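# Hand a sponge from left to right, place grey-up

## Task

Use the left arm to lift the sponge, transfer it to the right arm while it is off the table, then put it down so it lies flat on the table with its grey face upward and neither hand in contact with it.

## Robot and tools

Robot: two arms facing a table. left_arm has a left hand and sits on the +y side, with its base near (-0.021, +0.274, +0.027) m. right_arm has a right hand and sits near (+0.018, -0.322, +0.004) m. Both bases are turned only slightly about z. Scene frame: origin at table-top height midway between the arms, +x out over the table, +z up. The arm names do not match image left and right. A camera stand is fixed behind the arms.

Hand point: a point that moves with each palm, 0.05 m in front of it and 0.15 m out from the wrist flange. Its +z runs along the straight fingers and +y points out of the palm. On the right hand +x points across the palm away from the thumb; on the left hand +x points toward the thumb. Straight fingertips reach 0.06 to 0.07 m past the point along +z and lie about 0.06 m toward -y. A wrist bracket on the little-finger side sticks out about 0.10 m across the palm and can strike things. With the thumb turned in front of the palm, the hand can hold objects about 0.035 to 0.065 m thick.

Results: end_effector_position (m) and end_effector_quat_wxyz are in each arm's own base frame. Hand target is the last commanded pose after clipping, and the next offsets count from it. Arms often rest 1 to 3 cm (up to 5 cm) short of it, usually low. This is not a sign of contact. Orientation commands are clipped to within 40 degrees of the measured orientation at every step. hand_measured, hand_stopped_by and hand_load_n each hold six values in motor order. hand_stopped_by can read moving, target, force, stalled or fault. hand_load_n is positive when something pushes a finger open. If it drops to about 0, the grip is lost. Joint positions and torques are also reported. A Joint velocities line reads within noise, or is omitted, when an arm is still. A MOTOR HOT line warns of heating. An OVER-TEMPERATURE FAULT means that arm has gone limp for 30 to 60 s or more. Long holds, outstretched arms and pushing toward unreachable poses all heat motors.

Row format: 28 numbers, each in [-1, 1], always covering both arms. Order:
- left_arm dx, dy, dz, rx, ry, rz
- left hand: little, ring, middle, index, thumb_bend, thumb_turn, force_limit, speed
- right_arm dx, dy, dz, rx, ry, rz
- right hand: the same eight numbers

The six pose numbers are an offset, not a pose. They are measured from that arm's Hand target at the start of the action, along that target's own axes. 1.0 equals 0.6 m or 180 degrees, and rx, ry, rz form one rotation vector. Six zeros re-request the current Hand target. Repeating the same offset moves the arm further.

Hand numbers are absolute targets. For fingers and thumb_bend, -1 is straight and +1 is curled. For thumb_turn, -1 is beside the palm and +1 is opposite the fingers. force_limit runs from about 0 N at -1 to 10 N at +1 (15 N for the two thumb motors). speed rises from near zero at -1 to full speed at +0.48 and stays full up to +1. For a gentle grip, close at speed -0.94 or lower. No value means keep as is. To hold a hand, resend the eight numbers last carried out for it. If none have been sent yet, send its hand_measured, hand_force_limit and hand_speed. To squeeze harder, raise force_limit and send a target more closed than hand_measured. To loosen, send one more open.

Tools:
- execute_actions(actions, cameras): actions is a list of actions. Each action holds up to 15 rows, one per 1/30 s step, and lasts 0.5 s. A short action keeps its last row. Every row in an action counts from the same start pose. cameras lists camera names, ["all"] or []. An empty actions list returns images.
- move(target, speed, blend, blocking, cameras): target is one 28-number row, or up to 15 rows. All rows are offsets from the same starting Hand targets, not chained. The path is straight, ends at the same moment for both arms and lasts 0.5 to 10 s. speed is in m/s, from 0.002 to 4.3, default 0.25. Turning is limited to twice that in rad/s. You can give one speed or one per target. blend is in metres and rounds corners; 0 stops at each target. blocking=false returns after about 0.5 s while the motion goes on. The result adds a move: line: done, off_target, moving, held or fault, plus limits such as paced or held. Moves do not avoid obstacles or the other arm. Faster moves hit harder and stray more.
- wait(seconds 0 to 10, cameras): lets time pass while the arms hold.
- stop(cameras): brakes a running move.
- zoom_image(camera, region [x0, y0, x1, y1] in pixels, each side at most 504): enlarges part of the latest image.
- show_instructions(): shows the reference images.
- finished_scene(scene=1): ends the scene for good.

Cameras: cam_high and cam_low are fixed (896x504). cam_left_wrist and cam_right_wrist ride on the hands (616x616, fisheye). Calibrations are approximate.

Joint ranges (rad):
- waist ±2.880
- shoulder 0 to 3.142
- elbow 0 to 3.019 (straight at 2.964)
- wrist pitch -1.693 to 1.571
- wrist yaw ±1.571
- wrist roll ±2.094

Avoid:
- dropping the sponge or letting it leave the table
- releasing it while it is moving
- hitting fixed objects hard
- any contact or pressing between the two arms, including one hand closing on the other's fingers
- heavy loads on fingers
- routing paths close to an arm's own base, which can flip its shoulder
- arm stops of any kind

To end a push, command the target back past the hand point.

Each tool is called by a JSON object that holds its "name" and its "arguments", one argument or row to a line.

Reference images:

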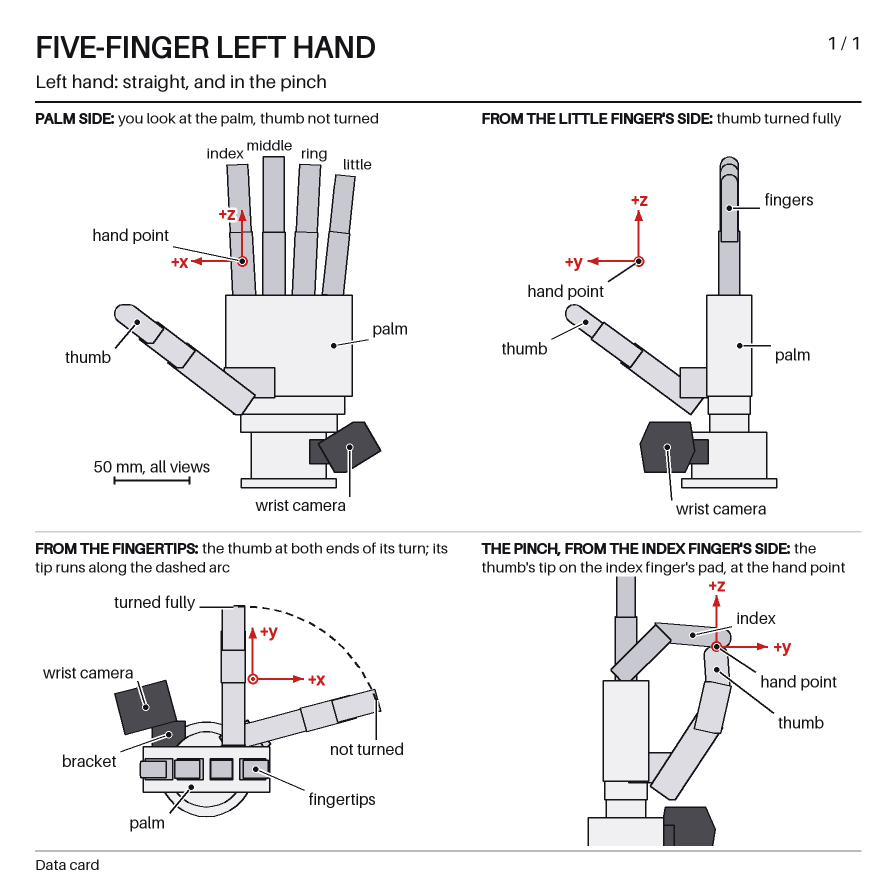

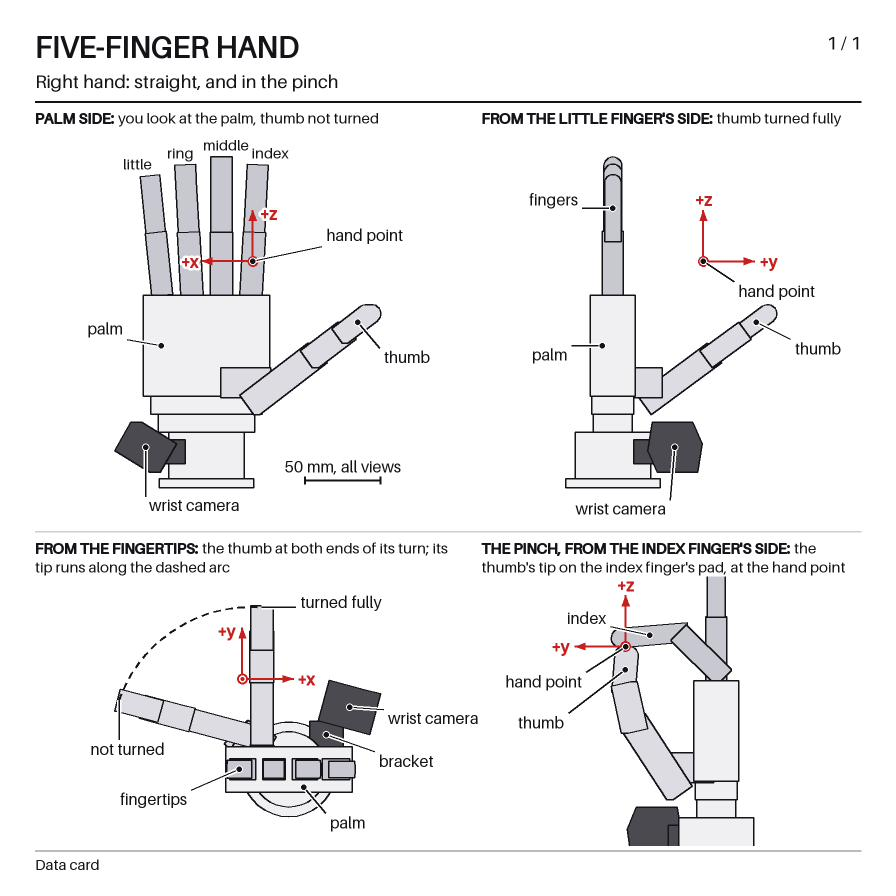

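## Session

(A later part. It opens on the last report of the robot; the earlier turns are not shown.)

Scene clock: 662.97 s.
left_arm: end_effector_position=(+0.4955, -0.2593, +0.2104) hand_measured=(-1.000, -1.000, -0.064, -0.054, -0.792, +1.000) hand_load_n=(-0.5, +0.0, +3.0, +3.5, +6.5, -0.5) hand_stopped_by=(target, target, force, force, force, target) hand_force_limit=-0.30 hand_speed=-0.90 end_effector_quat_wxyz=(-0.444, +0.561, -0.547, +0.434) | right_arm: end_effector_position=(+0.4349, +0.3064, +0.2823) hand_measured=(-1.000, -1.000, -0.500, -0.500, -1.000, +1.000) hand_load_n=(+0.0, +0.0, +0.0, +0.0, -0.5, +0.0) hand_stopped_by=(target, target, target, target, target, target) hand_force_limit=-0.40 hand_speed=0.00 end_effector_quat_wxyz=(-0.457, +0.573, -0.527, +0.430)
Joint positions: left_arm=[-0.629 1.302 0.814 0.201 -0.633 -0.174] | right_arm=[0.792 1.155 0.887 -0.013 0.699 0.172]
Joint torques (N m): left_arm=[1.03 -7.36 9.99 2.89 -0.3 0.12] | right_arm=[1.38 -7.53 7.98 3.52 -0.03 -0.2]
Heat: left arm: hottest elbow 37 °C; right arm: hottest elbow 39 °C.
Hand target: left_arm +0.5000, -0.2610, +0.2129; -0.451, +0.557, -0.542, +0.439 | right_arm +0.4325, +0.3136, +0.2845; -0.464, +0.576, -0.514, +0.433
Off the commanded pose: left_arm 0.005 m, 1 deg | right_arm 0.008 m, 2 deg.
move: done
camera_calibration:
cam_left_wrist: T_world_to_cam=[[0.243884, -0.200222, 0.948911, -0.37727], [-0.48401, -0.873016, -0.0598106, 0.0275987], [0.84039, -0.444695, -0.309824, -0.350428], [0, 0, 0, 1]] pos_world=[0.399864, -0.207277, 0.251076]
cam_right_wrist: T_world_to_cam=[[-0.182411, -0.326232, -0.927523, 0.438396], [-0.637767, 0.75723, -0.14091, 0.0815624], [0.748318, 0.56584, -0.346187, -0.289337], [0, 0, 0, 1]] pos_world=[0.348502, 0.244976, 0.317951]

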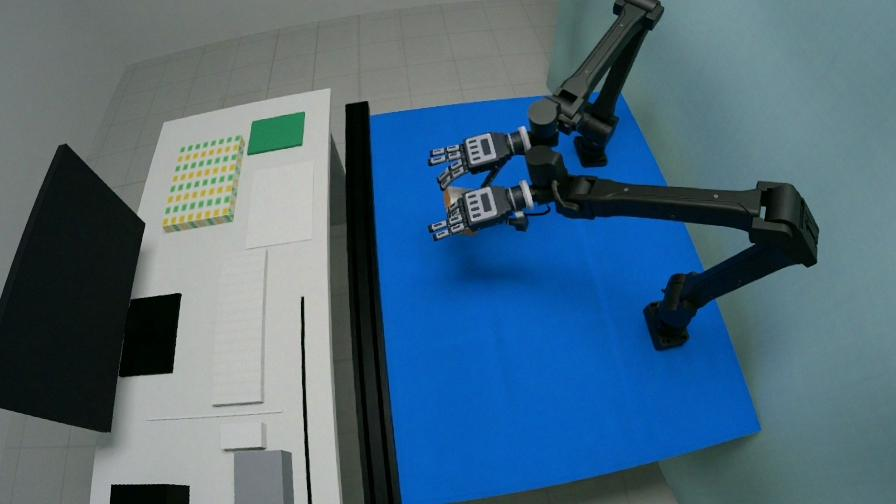

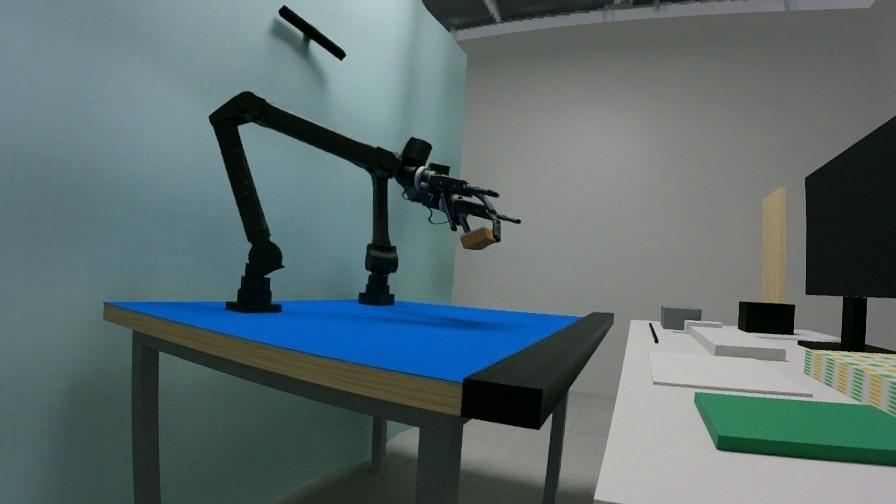

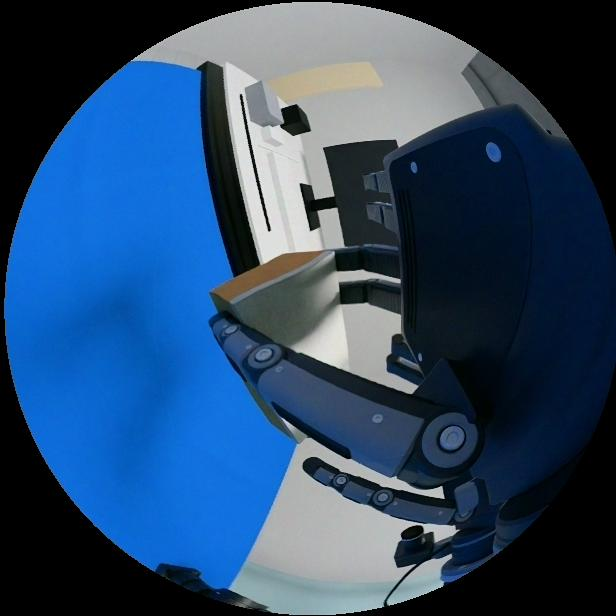

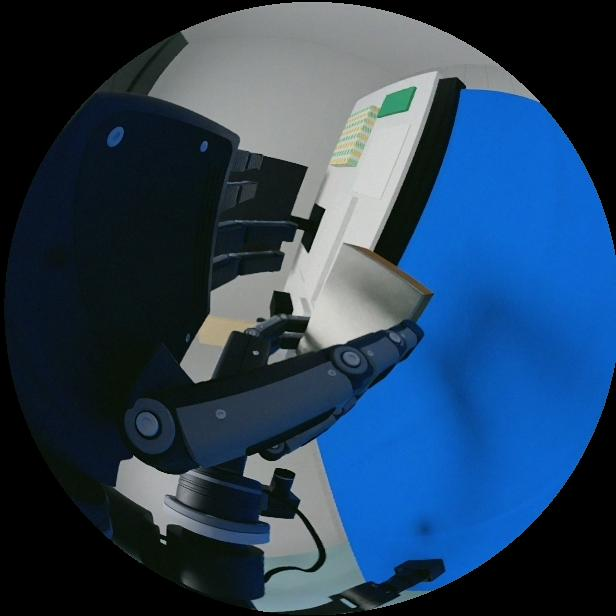

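{"name": "move", "arguments": {
  "target": [
    [0,0,0,0,0,0,-1,-1,0.1,0.1,-0.2,1,-0.3,-0.9,0,0.006,-0.008,0,0,0,-1,-1,-0.5,-0.5,-1,1,-0.4,0],
    [0,0,0,0,0,0,-1,-1,0.1,0.1,-0.2,1,-0.3,-0.9,0,0.0395,0.0162,0,0,0,-1,-1,-0.5,-0.5,-1,1,-0.4,0]
  ],
  "speed": 0.05,
  "blend": 0.01,
  "cameras": ["all"]
}}

Scene clock: 703.43 s.
left_arm: end_effector_position=(+0.4955, -0.2593, +0.2104) hand_measured=(-1.000, -1.000, -0.064, -0.054, -0.792, +1.000) hand_load_n=(+0.0, +0.0, +3.5, +3.5, +6.5, -0.5) hand_stopped_by=(target, target, force, force, force, target) hand_force_limit=-0.30 hand_speed=-0.90 end_effector_quat_wxyz=(-0.444, +0.561, -0.547, +0.434) | right_arm: end_effector_position=(+0.4349, +0.3131, +0.2558) hand_measured=(-1.000, -1.000, -0.500, -0.500, -1.000, +1.000) hand_load_n=(+0.0, +0.0, +0.0, -0.5, +0.0, +0.0) hand_stopped_by=(target, target, target, target, target, target) hand_force_limit=-0.40 hand_speed=0.00 end_effector_quat_wxyz=(-0.460, +0.578, -0.522, +0.426)
Joint positions: left_arm=[-0.629 1.302 0.814 0.201 -0.633 -0.174] | right_arm=[0.798 1.189 0.841 0.066 0.69 0.169]
Joint torques (N m): left_arm=[0.97 -7.3 9.99 2.85 -0.31 0.12] | right_arm=[0.38 -7.59 7.94 3.21 -0.14 -0.32]
Heat: left arm: hottest elbow 37 °C; right arm: hottest elbow 38 °C.
Hand target: left_arm +0.5000, -0.2610, +0.2129; -0.451, +0.557, -0.542, +0.439 | right_arm +0.4375, +0.3135, +0.2593; -0.464, +0.576, -0.514, +0.433
Off the commanded pose: left_arm 0.005 m, 1 deg | right_arm 0.004 m, 1 deg.
move: done; blend cut to 0.003 m at target 1
camera_calibration:
cam_left_wrist: T_world_to_cam=[[0.243884, -0.200222, 0.948911, -0.37727], [-0.48401, -0.873016, -0.0598106, 0.0275987], [0.84039, -0.444695, -0.309824, -0.350428], [0, 0, 0, 1]] pos_world=[0.399864, -0.207277, 0.251076]
cam_right_wrist: T_world_to_cam=[[-0.178719, -0.33023, -0.926827, 0.415423], [-0.649814, 0.746933, -0.140831, 0.0812252], [0.738783, 0.577096, -0.348079, -0.301127], [0, 0, 0, 1]] pos_world=[0.349493, 0.250295, 0.291648]

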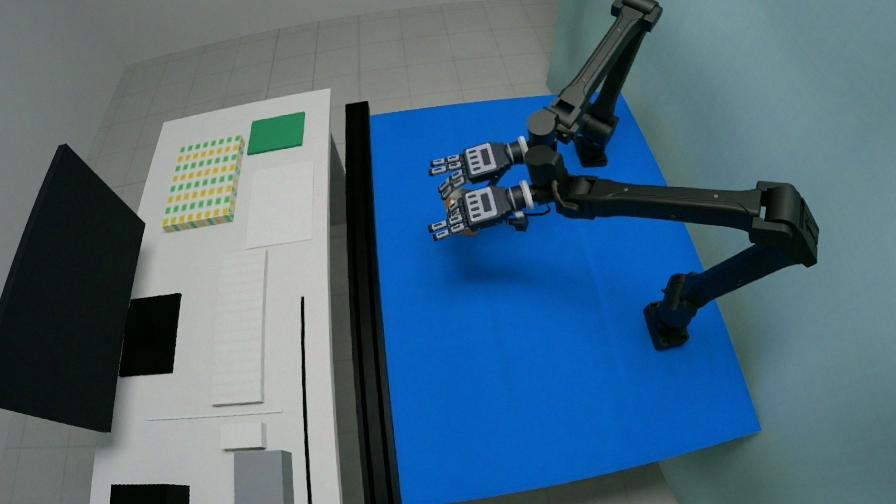

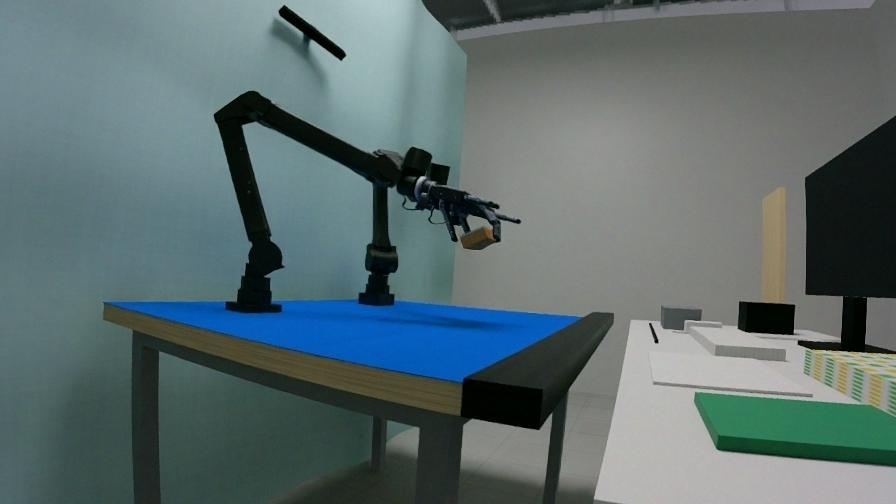

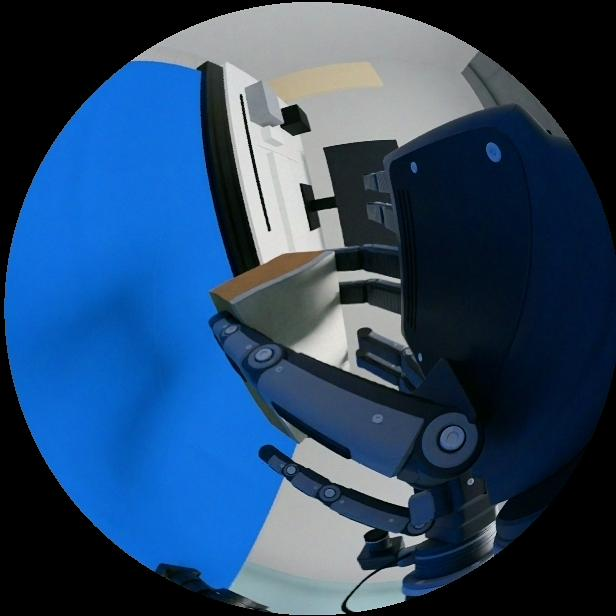

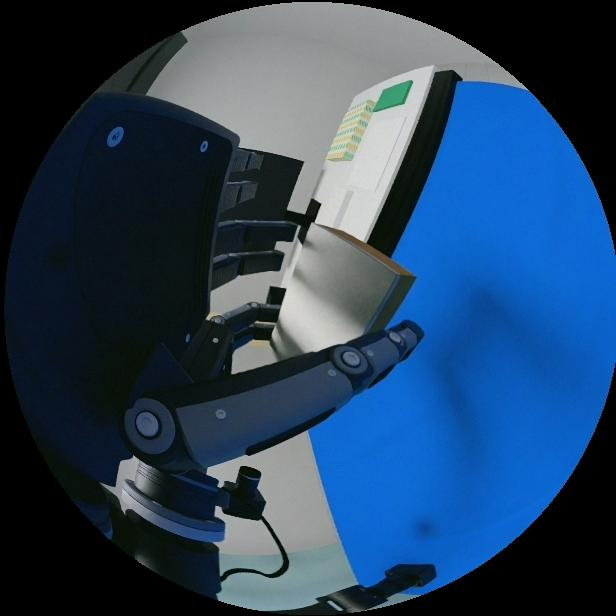

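{"name": "zoom_image", "arguments": {
  "camera": "cam_right_wrist",
  "region": [250, 200, 430, 380]
}}

{"name": "zoom_image", "arguments": {
  "camera": "cam_high",
  "region": [410, 80, 590, 250]
}}

{"name": "zoom_image", "arguments": {
  "camera": "cam_left_wrist",
  "region": [200, 220, 480, 500]
}}

Scaled by 2.800 from the camera's 616x616 image, which has a finer 880x880 frame.

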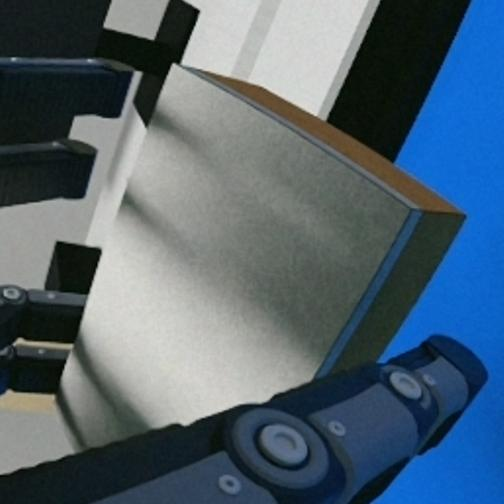

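Scaled by 2.800 from the camera's 896x504 image, which has a finer 1280x720 frame.

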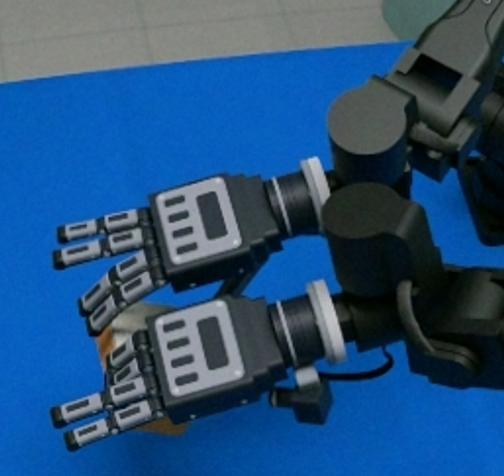

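Scaled by 1.800 from the camera's 616x616 image, which has a finer 880x880 frame.

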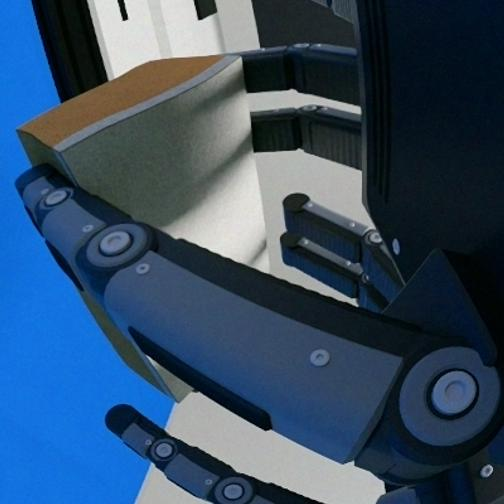

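{"name": "move", "arguments": {
  "target": [
    [0,0,0,0,0,0,-1,-1,0.1,0.1,-0.2,1,-0.3,-0.9,0.0083,-0.0033,0.0047,0,-0.0178,-0.0133,-1,-1,-0.5,-0.5,-1,1,-0.4,0],
    [0,0,0,0,0,0,-1,-1,0.1,0.1,-0.2,1,-0.3,-0.9,0.0082,0.0248,0.0247,0,-0.0178,-0.0133,-1,-1,-0.5,-0.5,-1,1,-0.4,0]
  ],
  "speed": 0.05,
  "cameras": ["all"]
}}

Scene clock: 768.37 s.
left_arm: end_effector_position=(+0.4955, -0.2593, +0.2104) hand_measured=(-1.000, -1.000, -0.064, -0.054, -0.792, +1.000) hand_load_n=(+0.0, +0.0, +3.0, +3.5, +6.5, -0.5) hand_stopped_by=(target, target, force, force, force, target) hand_force_limit=-0.30 hand_speed=-0.90 end_effector_quat_wxyz=(-0.444, +0.561, -0.547, +0.434) | right_arm: end_effector_position=(+0.4416, +0.3168, +0.2383) hand_measured=(-1.000, -1.000, -0.500, -0.500, -1.000, +1.000) hand_load_n=(+0.0, -0.5, +0.0, -0.5, +0.0, +0.0) hand_stopped_by=(target, target, target, target, target, target) hand_force_limit=-0.40 hand_speed=0.00 end_effector_quat_wxyz=(-0.468, +0.605, -0.492, +0.415)
Joint positions: left_arm=[-0.629 1.302 0.814 0.201 -0.633 -0.174] | right_arm=[0.764 1.215 0.814 0.137 0.585 0.106]
Joint torques (N m): left_arm=[1.03 -7.3 9.98 2.92 -0.31 0.13] | right_arm=[0.15 -8.76 7.66 3.32 -0.08 -0.28]
Heat: left arm: hottest elbow 36 °C; right arm: hottest elbow 37 °C.
Hand target: left_arm +0.5000, -0.2610, +0.2129; -0.451, +0.557, -0.542, +0.439 | right_arm +0.4496, +0.3094, +0.2420; -0.469, +0.599, -0.489, +0.427
Off the commanded pose: left_arm 0.005 m, 1 deg | right_arm 0.011 m, 2 deg.
move: off_target (right_arm)
camera_calibration:
cam_left_wrist: T_world_to_cam=[[0.243884, -0.200222, 0.948911, -0.37727], [-0.48401, -0.873016, -0.0598106, 0.0275987], [0.84039, -0.444695, -0.309824, -0.350428], [0, 0, 0, 1]] pos_world=[0.399864, -0.207277, 0.251076]
cam_right_wrist: T_world_to_cam=[[-0.150703, -0.370281, -0.916613, 0.399548], [-0.70743, 0.688052, -0.161639, 0.129423], [0.690529, 0.624081, -0.36564, -0.303637], [0, 0, 0, 1]] pos_world=[0.361441, 0.24839, 0.276129]

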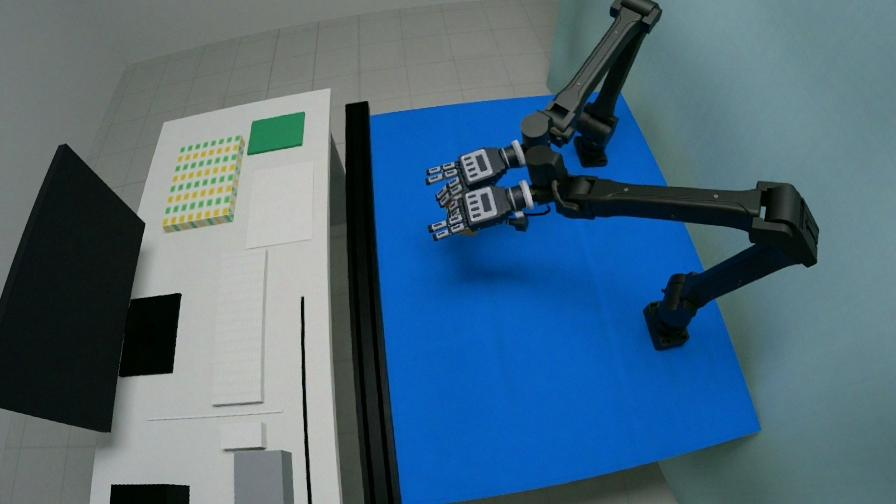

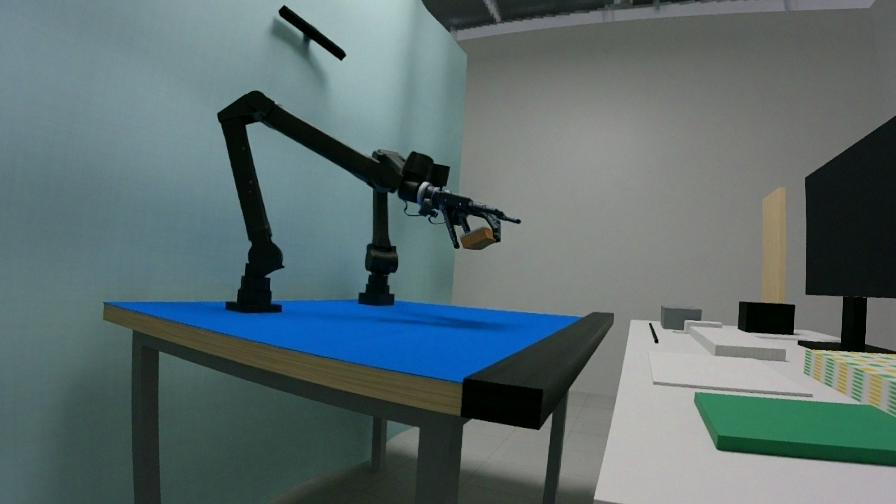

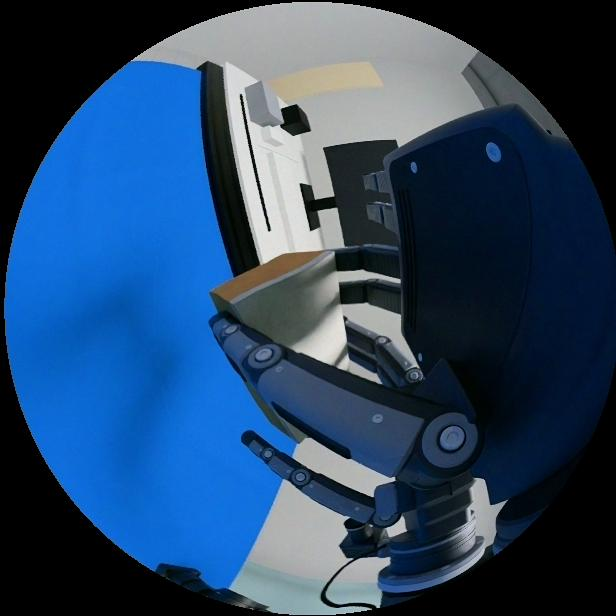

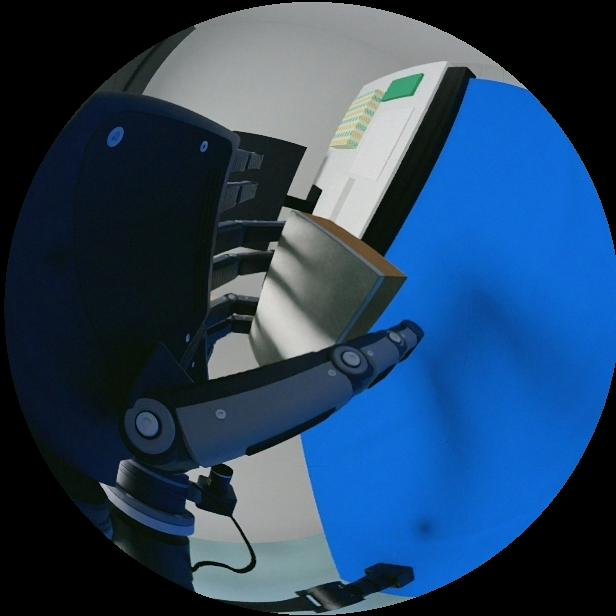

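{"name": "zoom_image", "arguments": {
  "camera": "cam_right_wrist",
  "region": [230, 190, 430, 390]
}}

{"name": "zoom_image", "arguments": {
  "camera": "cam_high",
  "region": [410, 80, 590, 250]
}}

{"name": "zoom_image", "arguments": {
  "camera": "cam_low",
  "region": [380, 130, 540, 270]
}}

Scaled by 2.520 from the camera's 616x616 image, which has a finer 880x880 frame.

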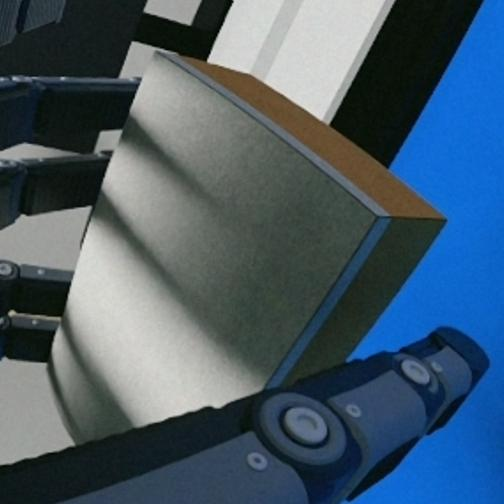

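Scaled by 2.800 from the camera's 896x504 image, which has a finer 1280x720 frame.

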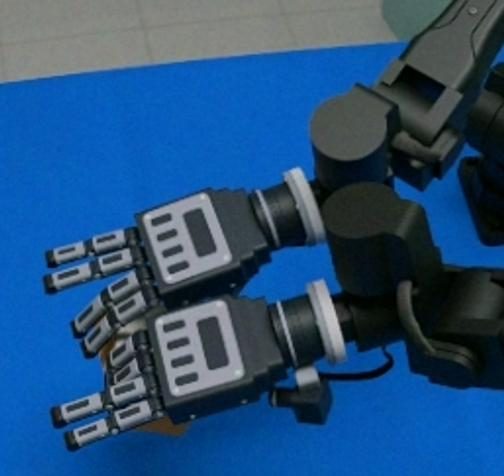

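Scaled by 3.150 from the camera's 896x504 image, which has a finer 1280x720 frame.

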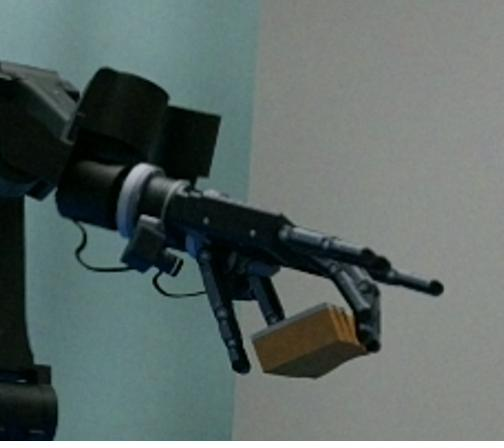

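{"name": "move", "arguments": {
  "target": [0,0,0,0,0,0,-1,-1,0.1,0.1,-0.2,1,-0.3,-0.9,0,0,0,0,0,0,-1,-1,0.1,0.1,-0.2,1,-0.3,-0.9],
  "speed": 0.05,
  "cameras": ["all"]
}}

Scene clock: 795.00 s.
left_arm: end_effector_position=(+0.4932, -0.2607, +0.2070) hand_measured=(-1.000, -1.000, -0.064, -0.054, -0.792, +1.000) hand_load_n=(-0.5, +0.0, +3.0, +2.5, +7.0, -1.0) hand_stopped_by=(target, target, force, force, force, target) hand_force_limit=-0.30 hand_speed=-0.90 end_effector_quat_wxyz=(-0.443, +0.560, -0.551, +0.432) | right_arm: end_effector_position=(+0.4449, +0.3135, +0.2397) hand_measured=(-1.000, -1.000, -0.102, -0.130, -0.726, +1.000) hand_load_n=(+0.0, +0.0, +4.5, +4.0, +5.5, +0.0) hand_stopped_by=(target, target, force, force, force, target) hand_force_limit=-0.30 hand_speed=-0.90 end_effector_quat_wxyz=(-0.469, +0.601, -0.495, +0.417)
Joint positions: left_arm=[-0.633 1.304 0.809 0.201 -0.633 -0.173] | right_arm=[0.755 1.215 0.814 0.143 0.584 0.106]
Joint torques (N m): left_arm=[1.08 -7.36 10.33 2.86 -0.31 0.1] | right_arm=[0.09 -7.24 7.86 3.23 -0.12 -0.21]
Heat: left arm: hottest elbow 36 °C; right arm: hottest elbow 37 °C.
Hand target: left_arm +0.5000, -0.2610, +0.2129; -0.451, +0.557, -0.542, +0.439 | right_arm +0.4496, +0.3094, +0.2420; -0.469, +0.599, -0.489, +0.427
Off the commanded pose: left_arm 0.009 m, 2 deg | right_arm 0.007 m, 1 deg.
move: done
camera_calibration:
cam_left_wrist: T_world_to_cam=[[0.247549, -0.206291, 0.946659, -0.376683], [-0.488705, -0.870254, -0.0618463, 0.0286033], [0.836592, -0.447327, -0.316246, -0.347775], [0, 0, 0, 1]] pos_world=[0.398172, -0.208384, 0.248377]
cam_right_wrist: T_world_to_cam=[[-0.149713, -0.364979, -0.918899, 0.398535], [-0.701433, 0.694208, -0.161452, 0.129636], [0.696834, 0.620375, -0.35994, -0.306457], [0, 0, 0, 1]] pos_world=[0.364146, 0.245581, 0.276837]

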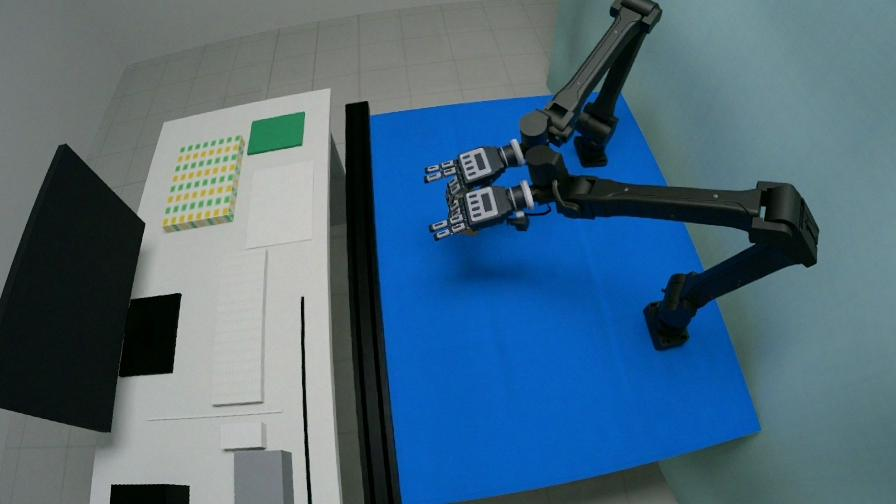

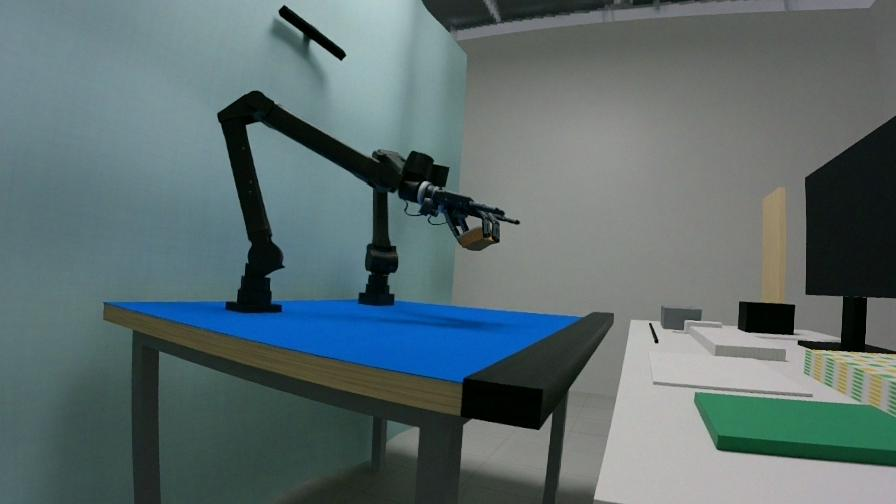

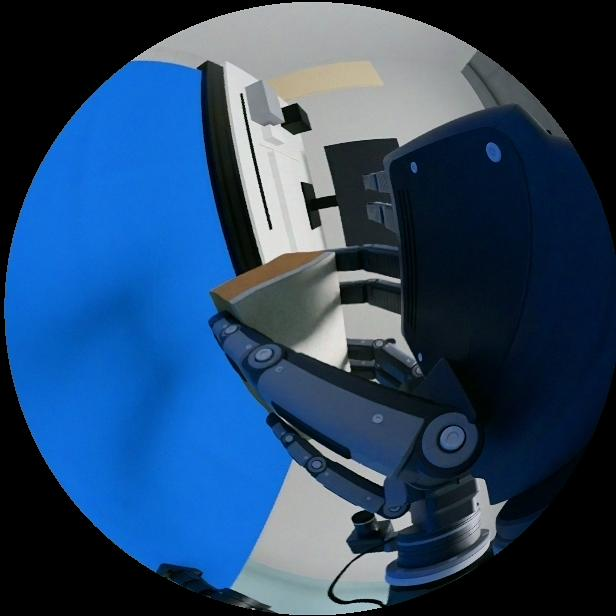

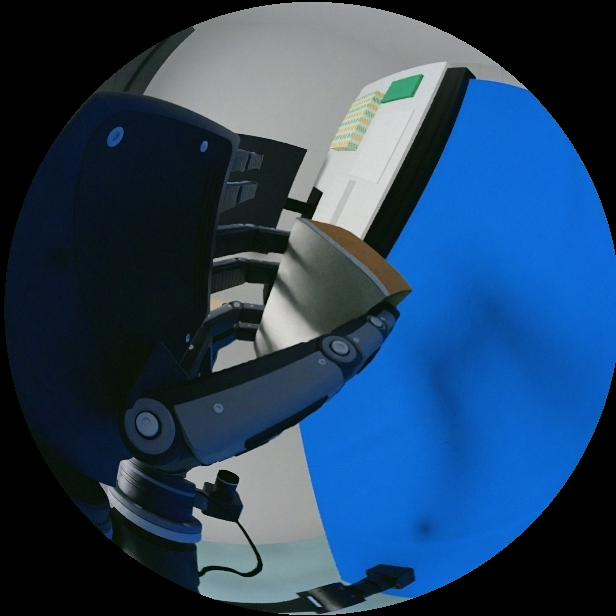

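{"name": "move", "arguments": {
  "target": [0,0,0,0,0,0,-1,-1,-0.6,-0.6,-1,1,-0.3,-0.8,0,0,0,0,0,0,-1,-1,0.1,0.1,-0.2,1,-0.3,-0.9],
  "speed": 0.05,
  "cameras": ["cam_left_wrist","cam_right_wrist"]
}}

Scene clock: 806.50 s.
left_arm: end_effector_position=(+0.4932, -0.2607, +0.2070) hand_measured=(-1.000, -1.000, -0.600, -0.600, -1.000, +1.000) hand_load_n=(+0.0, +0.0, +0.0, +0.0, +0.0, +0.0) hand_stopped_by=(target, target, target, target, target, target) hand_force_limit=-0.30 hand_speed=-0.80 end_effector_quat_wxyz=(-0.443, +0.560, -0.551, +0.432) | right_arm: end_effector_position=(+0.4459, +0.3121, +0.2397) hand_measured=(-1.000, -1.000, -0.102, -0.130, -0.726, +1.000) hand_load_n=(+0.0, +0.0, +4.5, +3.0, +5.5, -0.5) hand_stopped_by=(target, target, force, force, force, target) hand_force_limit=-0.30 hand_speed=-0.90 end_effector_quat_wxyz=(-0.468, +0.601, -0.496, +0.418)
Joint positions: left_arm=[-0.633 1.304 0.809 0.201 -0.633 -0.173] | right_arm=[0.752 1.215 0.814 0.143 0.584 0.106]
Joint torques (N m): left_arm=[0.97 -7.36 10.33 2.86 -0.31 0.1] | right_arm=[-0.21 -8.12 7.58 3.28 -0.11 -0.21]
Heat: left arm: hottest elbow 35 °C; right arm: hottest elbow 37 °C.
Hand target: left_arm +0.5000, -0.2610, +0.2129; -0.451, +0.557, -0.542, +0.439 | right_arm +0.4496, +0.3094, +0.2420; -0.469, +0.599, -0.489, +0.427
Off the commanded pose: left_arm 0.009 m, 2 deg | right_arm 0.005 m, 1 deg.
move: done
camera_calibration:
cam_left_wrist: T_world_to_cam=[[0.247549, -0.206291, 0.946659, -0.376683], [-0.488705, -0.870254, -0.0618463, 0.0286033], [0.836592, -0.447327, -0.316246, -0.347775], [0, 0, 0, 1]] pos_world=[0.398172, -0.208384, 0.248377]
cam_right_wrist: T_world_to_cam=[[-0.150863, -0.364539, -0.918886, 0.398546], [-0.69927, 0.696384, -0.161462, 0.129577], [0.698757, 0.618191, -0.35997, -0.306421], [0, 0, 0, 1]] pos_world=[0.364849, 0.244477, 0.276837]
Images, in order (width x height): cam_left_wrist 616x616, cam_right_wrist 616x616.

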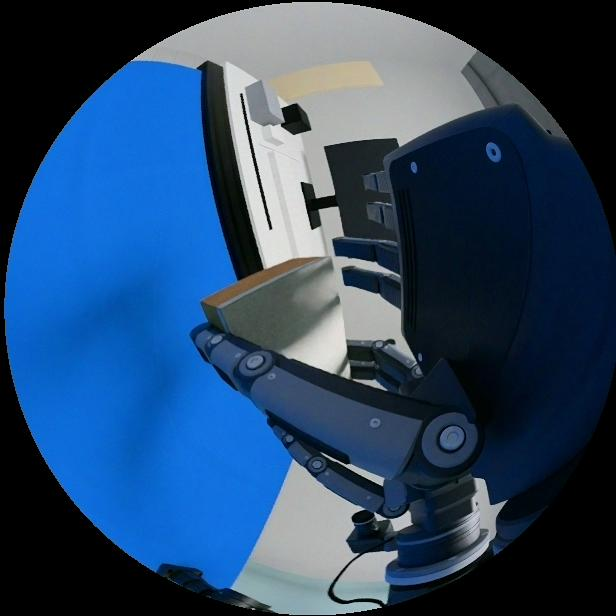

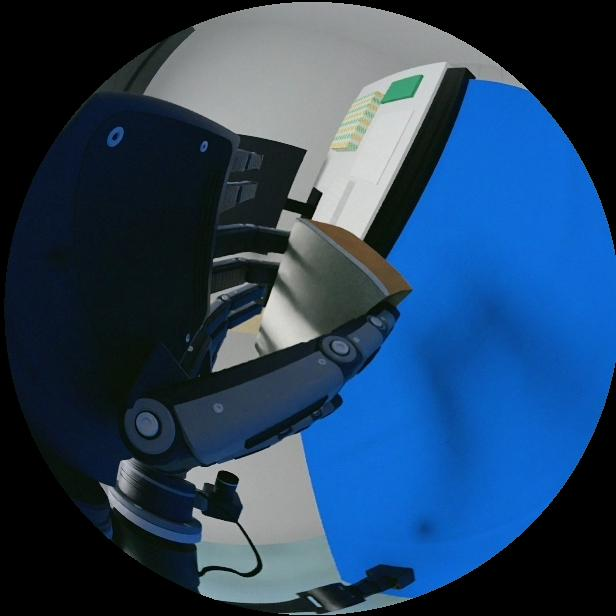

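{"name": "move", "arguments": {
  "target": [-0.2,0,-0.001,0,0,0,-1,-1,-0.6,-0.6,-1,1,-0.3,-0.8,0,0,0,0,0,0,-1,-1,0.1,0.1,-0.2,1,-0.3,-0.9],
  "speed": 0.08,
  "cameras": ["all"]
}}

Scene clock: 817.27 s.
left_arm: end_effector_position=(+0.4928, -0.1450, +0.1921) hand_measured=(-1.000, -1.000, -0.600, -0.600, -1.000, +1.000) hand_load_n=(+0.0, -0.5, +0.0, -0.5, +0.0, +0.0) hand_stopped_by=(target, target, target, target, target, target) hand_force_limit=-0.30 hand_speed=-0.80 end_effector_quat_wxyz=(-0.436, +0.566, -0.557, +0.422) | right_arm: end_effector_position=(+0.4459, +0.3121, +0.2397) hand_measured=(-1.000, -1.000, -0.102, -0.130, -0.726, +1.000) hand_load_n=(+0.0, +0.0, +4.5, +3.0, +5.5, -0.5) hand_stopped_by=(target, target, force, force, force, target) hand_force_limit=-0.30 hand_speed=-0.90 end_effector_quat_wxyz=(-0.468, +0.601, -0.496, +0.418)
Joint positions: left_arm=[-0.354 1.167 0.667 0.216 -0.365 -0.096] | right_arm=[0.752 1.215 0.814 0.143 0.584 0.106]
Joint torques (N m): left_arm=[1.79 -8.12 10 2.93 0.06 0.12] | right_arm=[-0.62 -8.29 7.79 2.99 -0.12 -0.26]
Heat: left arm: hottest elbow 35 °C; right arm: hottest elbow 37 °C.
Hand target: left_arm +0.4961, -0.1411, +0.2131; -0.451, +0.557, -0.542, +0.439 | right_arm +0.4496, +0.3094, +0.2420; -0.469, +0.599, -0.489, +0.427
Off the commanded pose: left_arm 0.022 m, 3 deg | right_arm 0.005 m, 1 deg.
move: off_target (left_arm)
camera_calibration:
cam_left_wrist: T_world_to_cam=[[0.276335, -0.208138, 0.938253, -0.351467], [-0.487999, -0.871435, -0.0495898, 0.12523], [0.827947, -0.444162, -0.342379, -0.29058], [0, 0, 0, 1]] pos_world=[0.39882, -0.093089, 0.236486]
cam_right_wrist: T_world_to_cam=[[-0.150863, -0.364539, -0.918886, 0.398546], [-0.69927, 0.696384, -0.161462, 0.129577], [0.698757, 0.618191, -0.35997, -0.306421], [0, 0, 0, 1]] pos_world=[0.364849, 0.244477, 0.276837]

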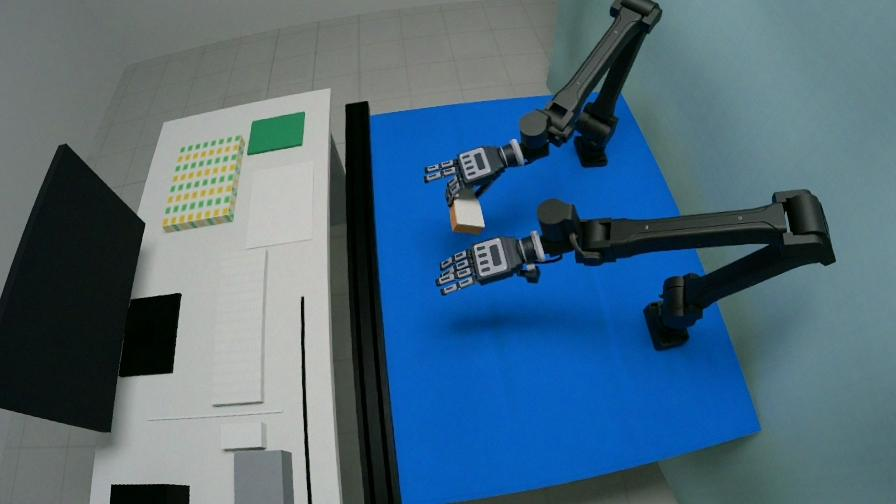

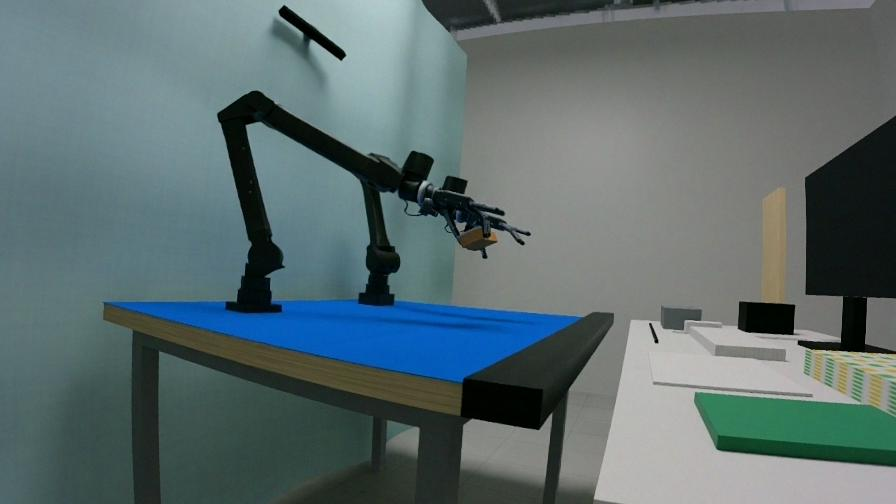

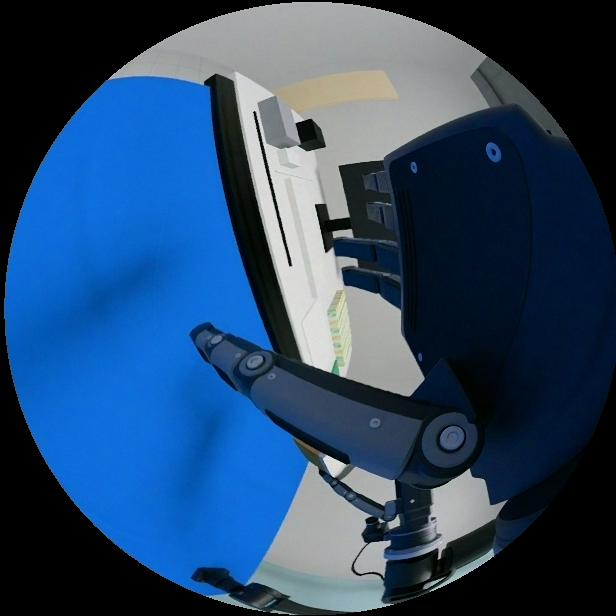

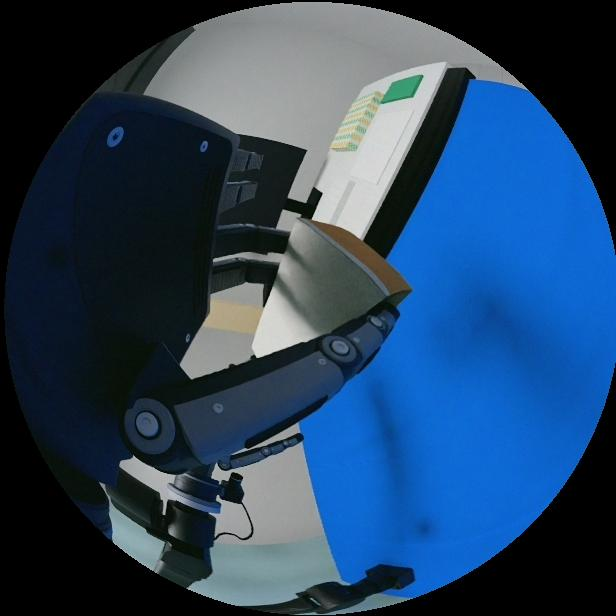

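{"name": "zoom_image", "arguments": {
  "camera": "cam_right_wrist",
  "region": [230, 190, 430, 390]
}}

{"name": "zoom_image", "arguments": {
  "camera": "cam_low",
  "region": [400, 140, 540, 280]
}}

{"name": "zoom_image", "arguments": {
  "camera": "cam_high",
  "region": [410, 100, 570, 260]
}}

Scaled by 2.520 from the camera's 616x616 image, which has a finer 880x880 frame.

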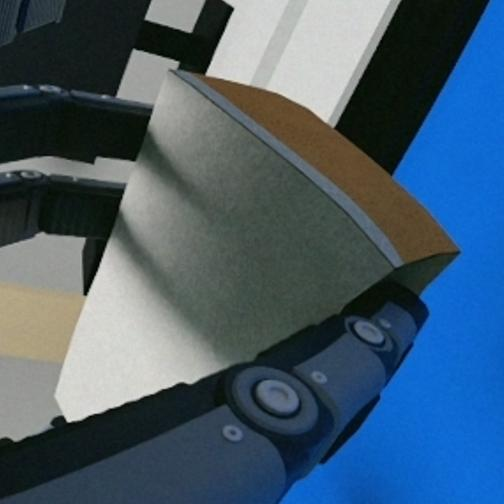

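Scaled by 3.600 from the camera's 896x504 image, which has a finer 1280x720 frame.

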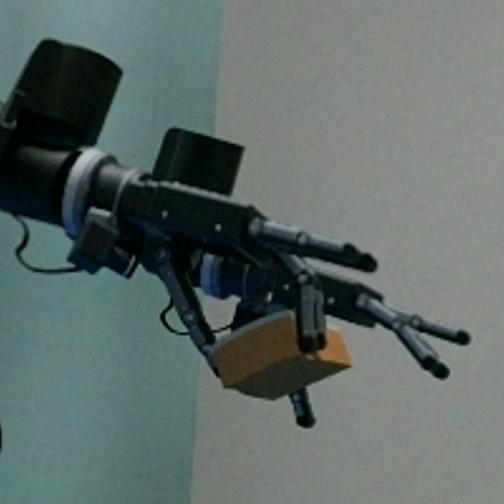

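Scaled by 3.150 from the camera's 896x504 image, which has a finer 1280x720 frame.

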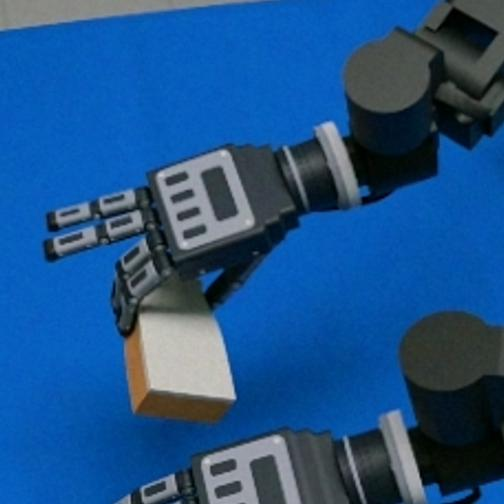

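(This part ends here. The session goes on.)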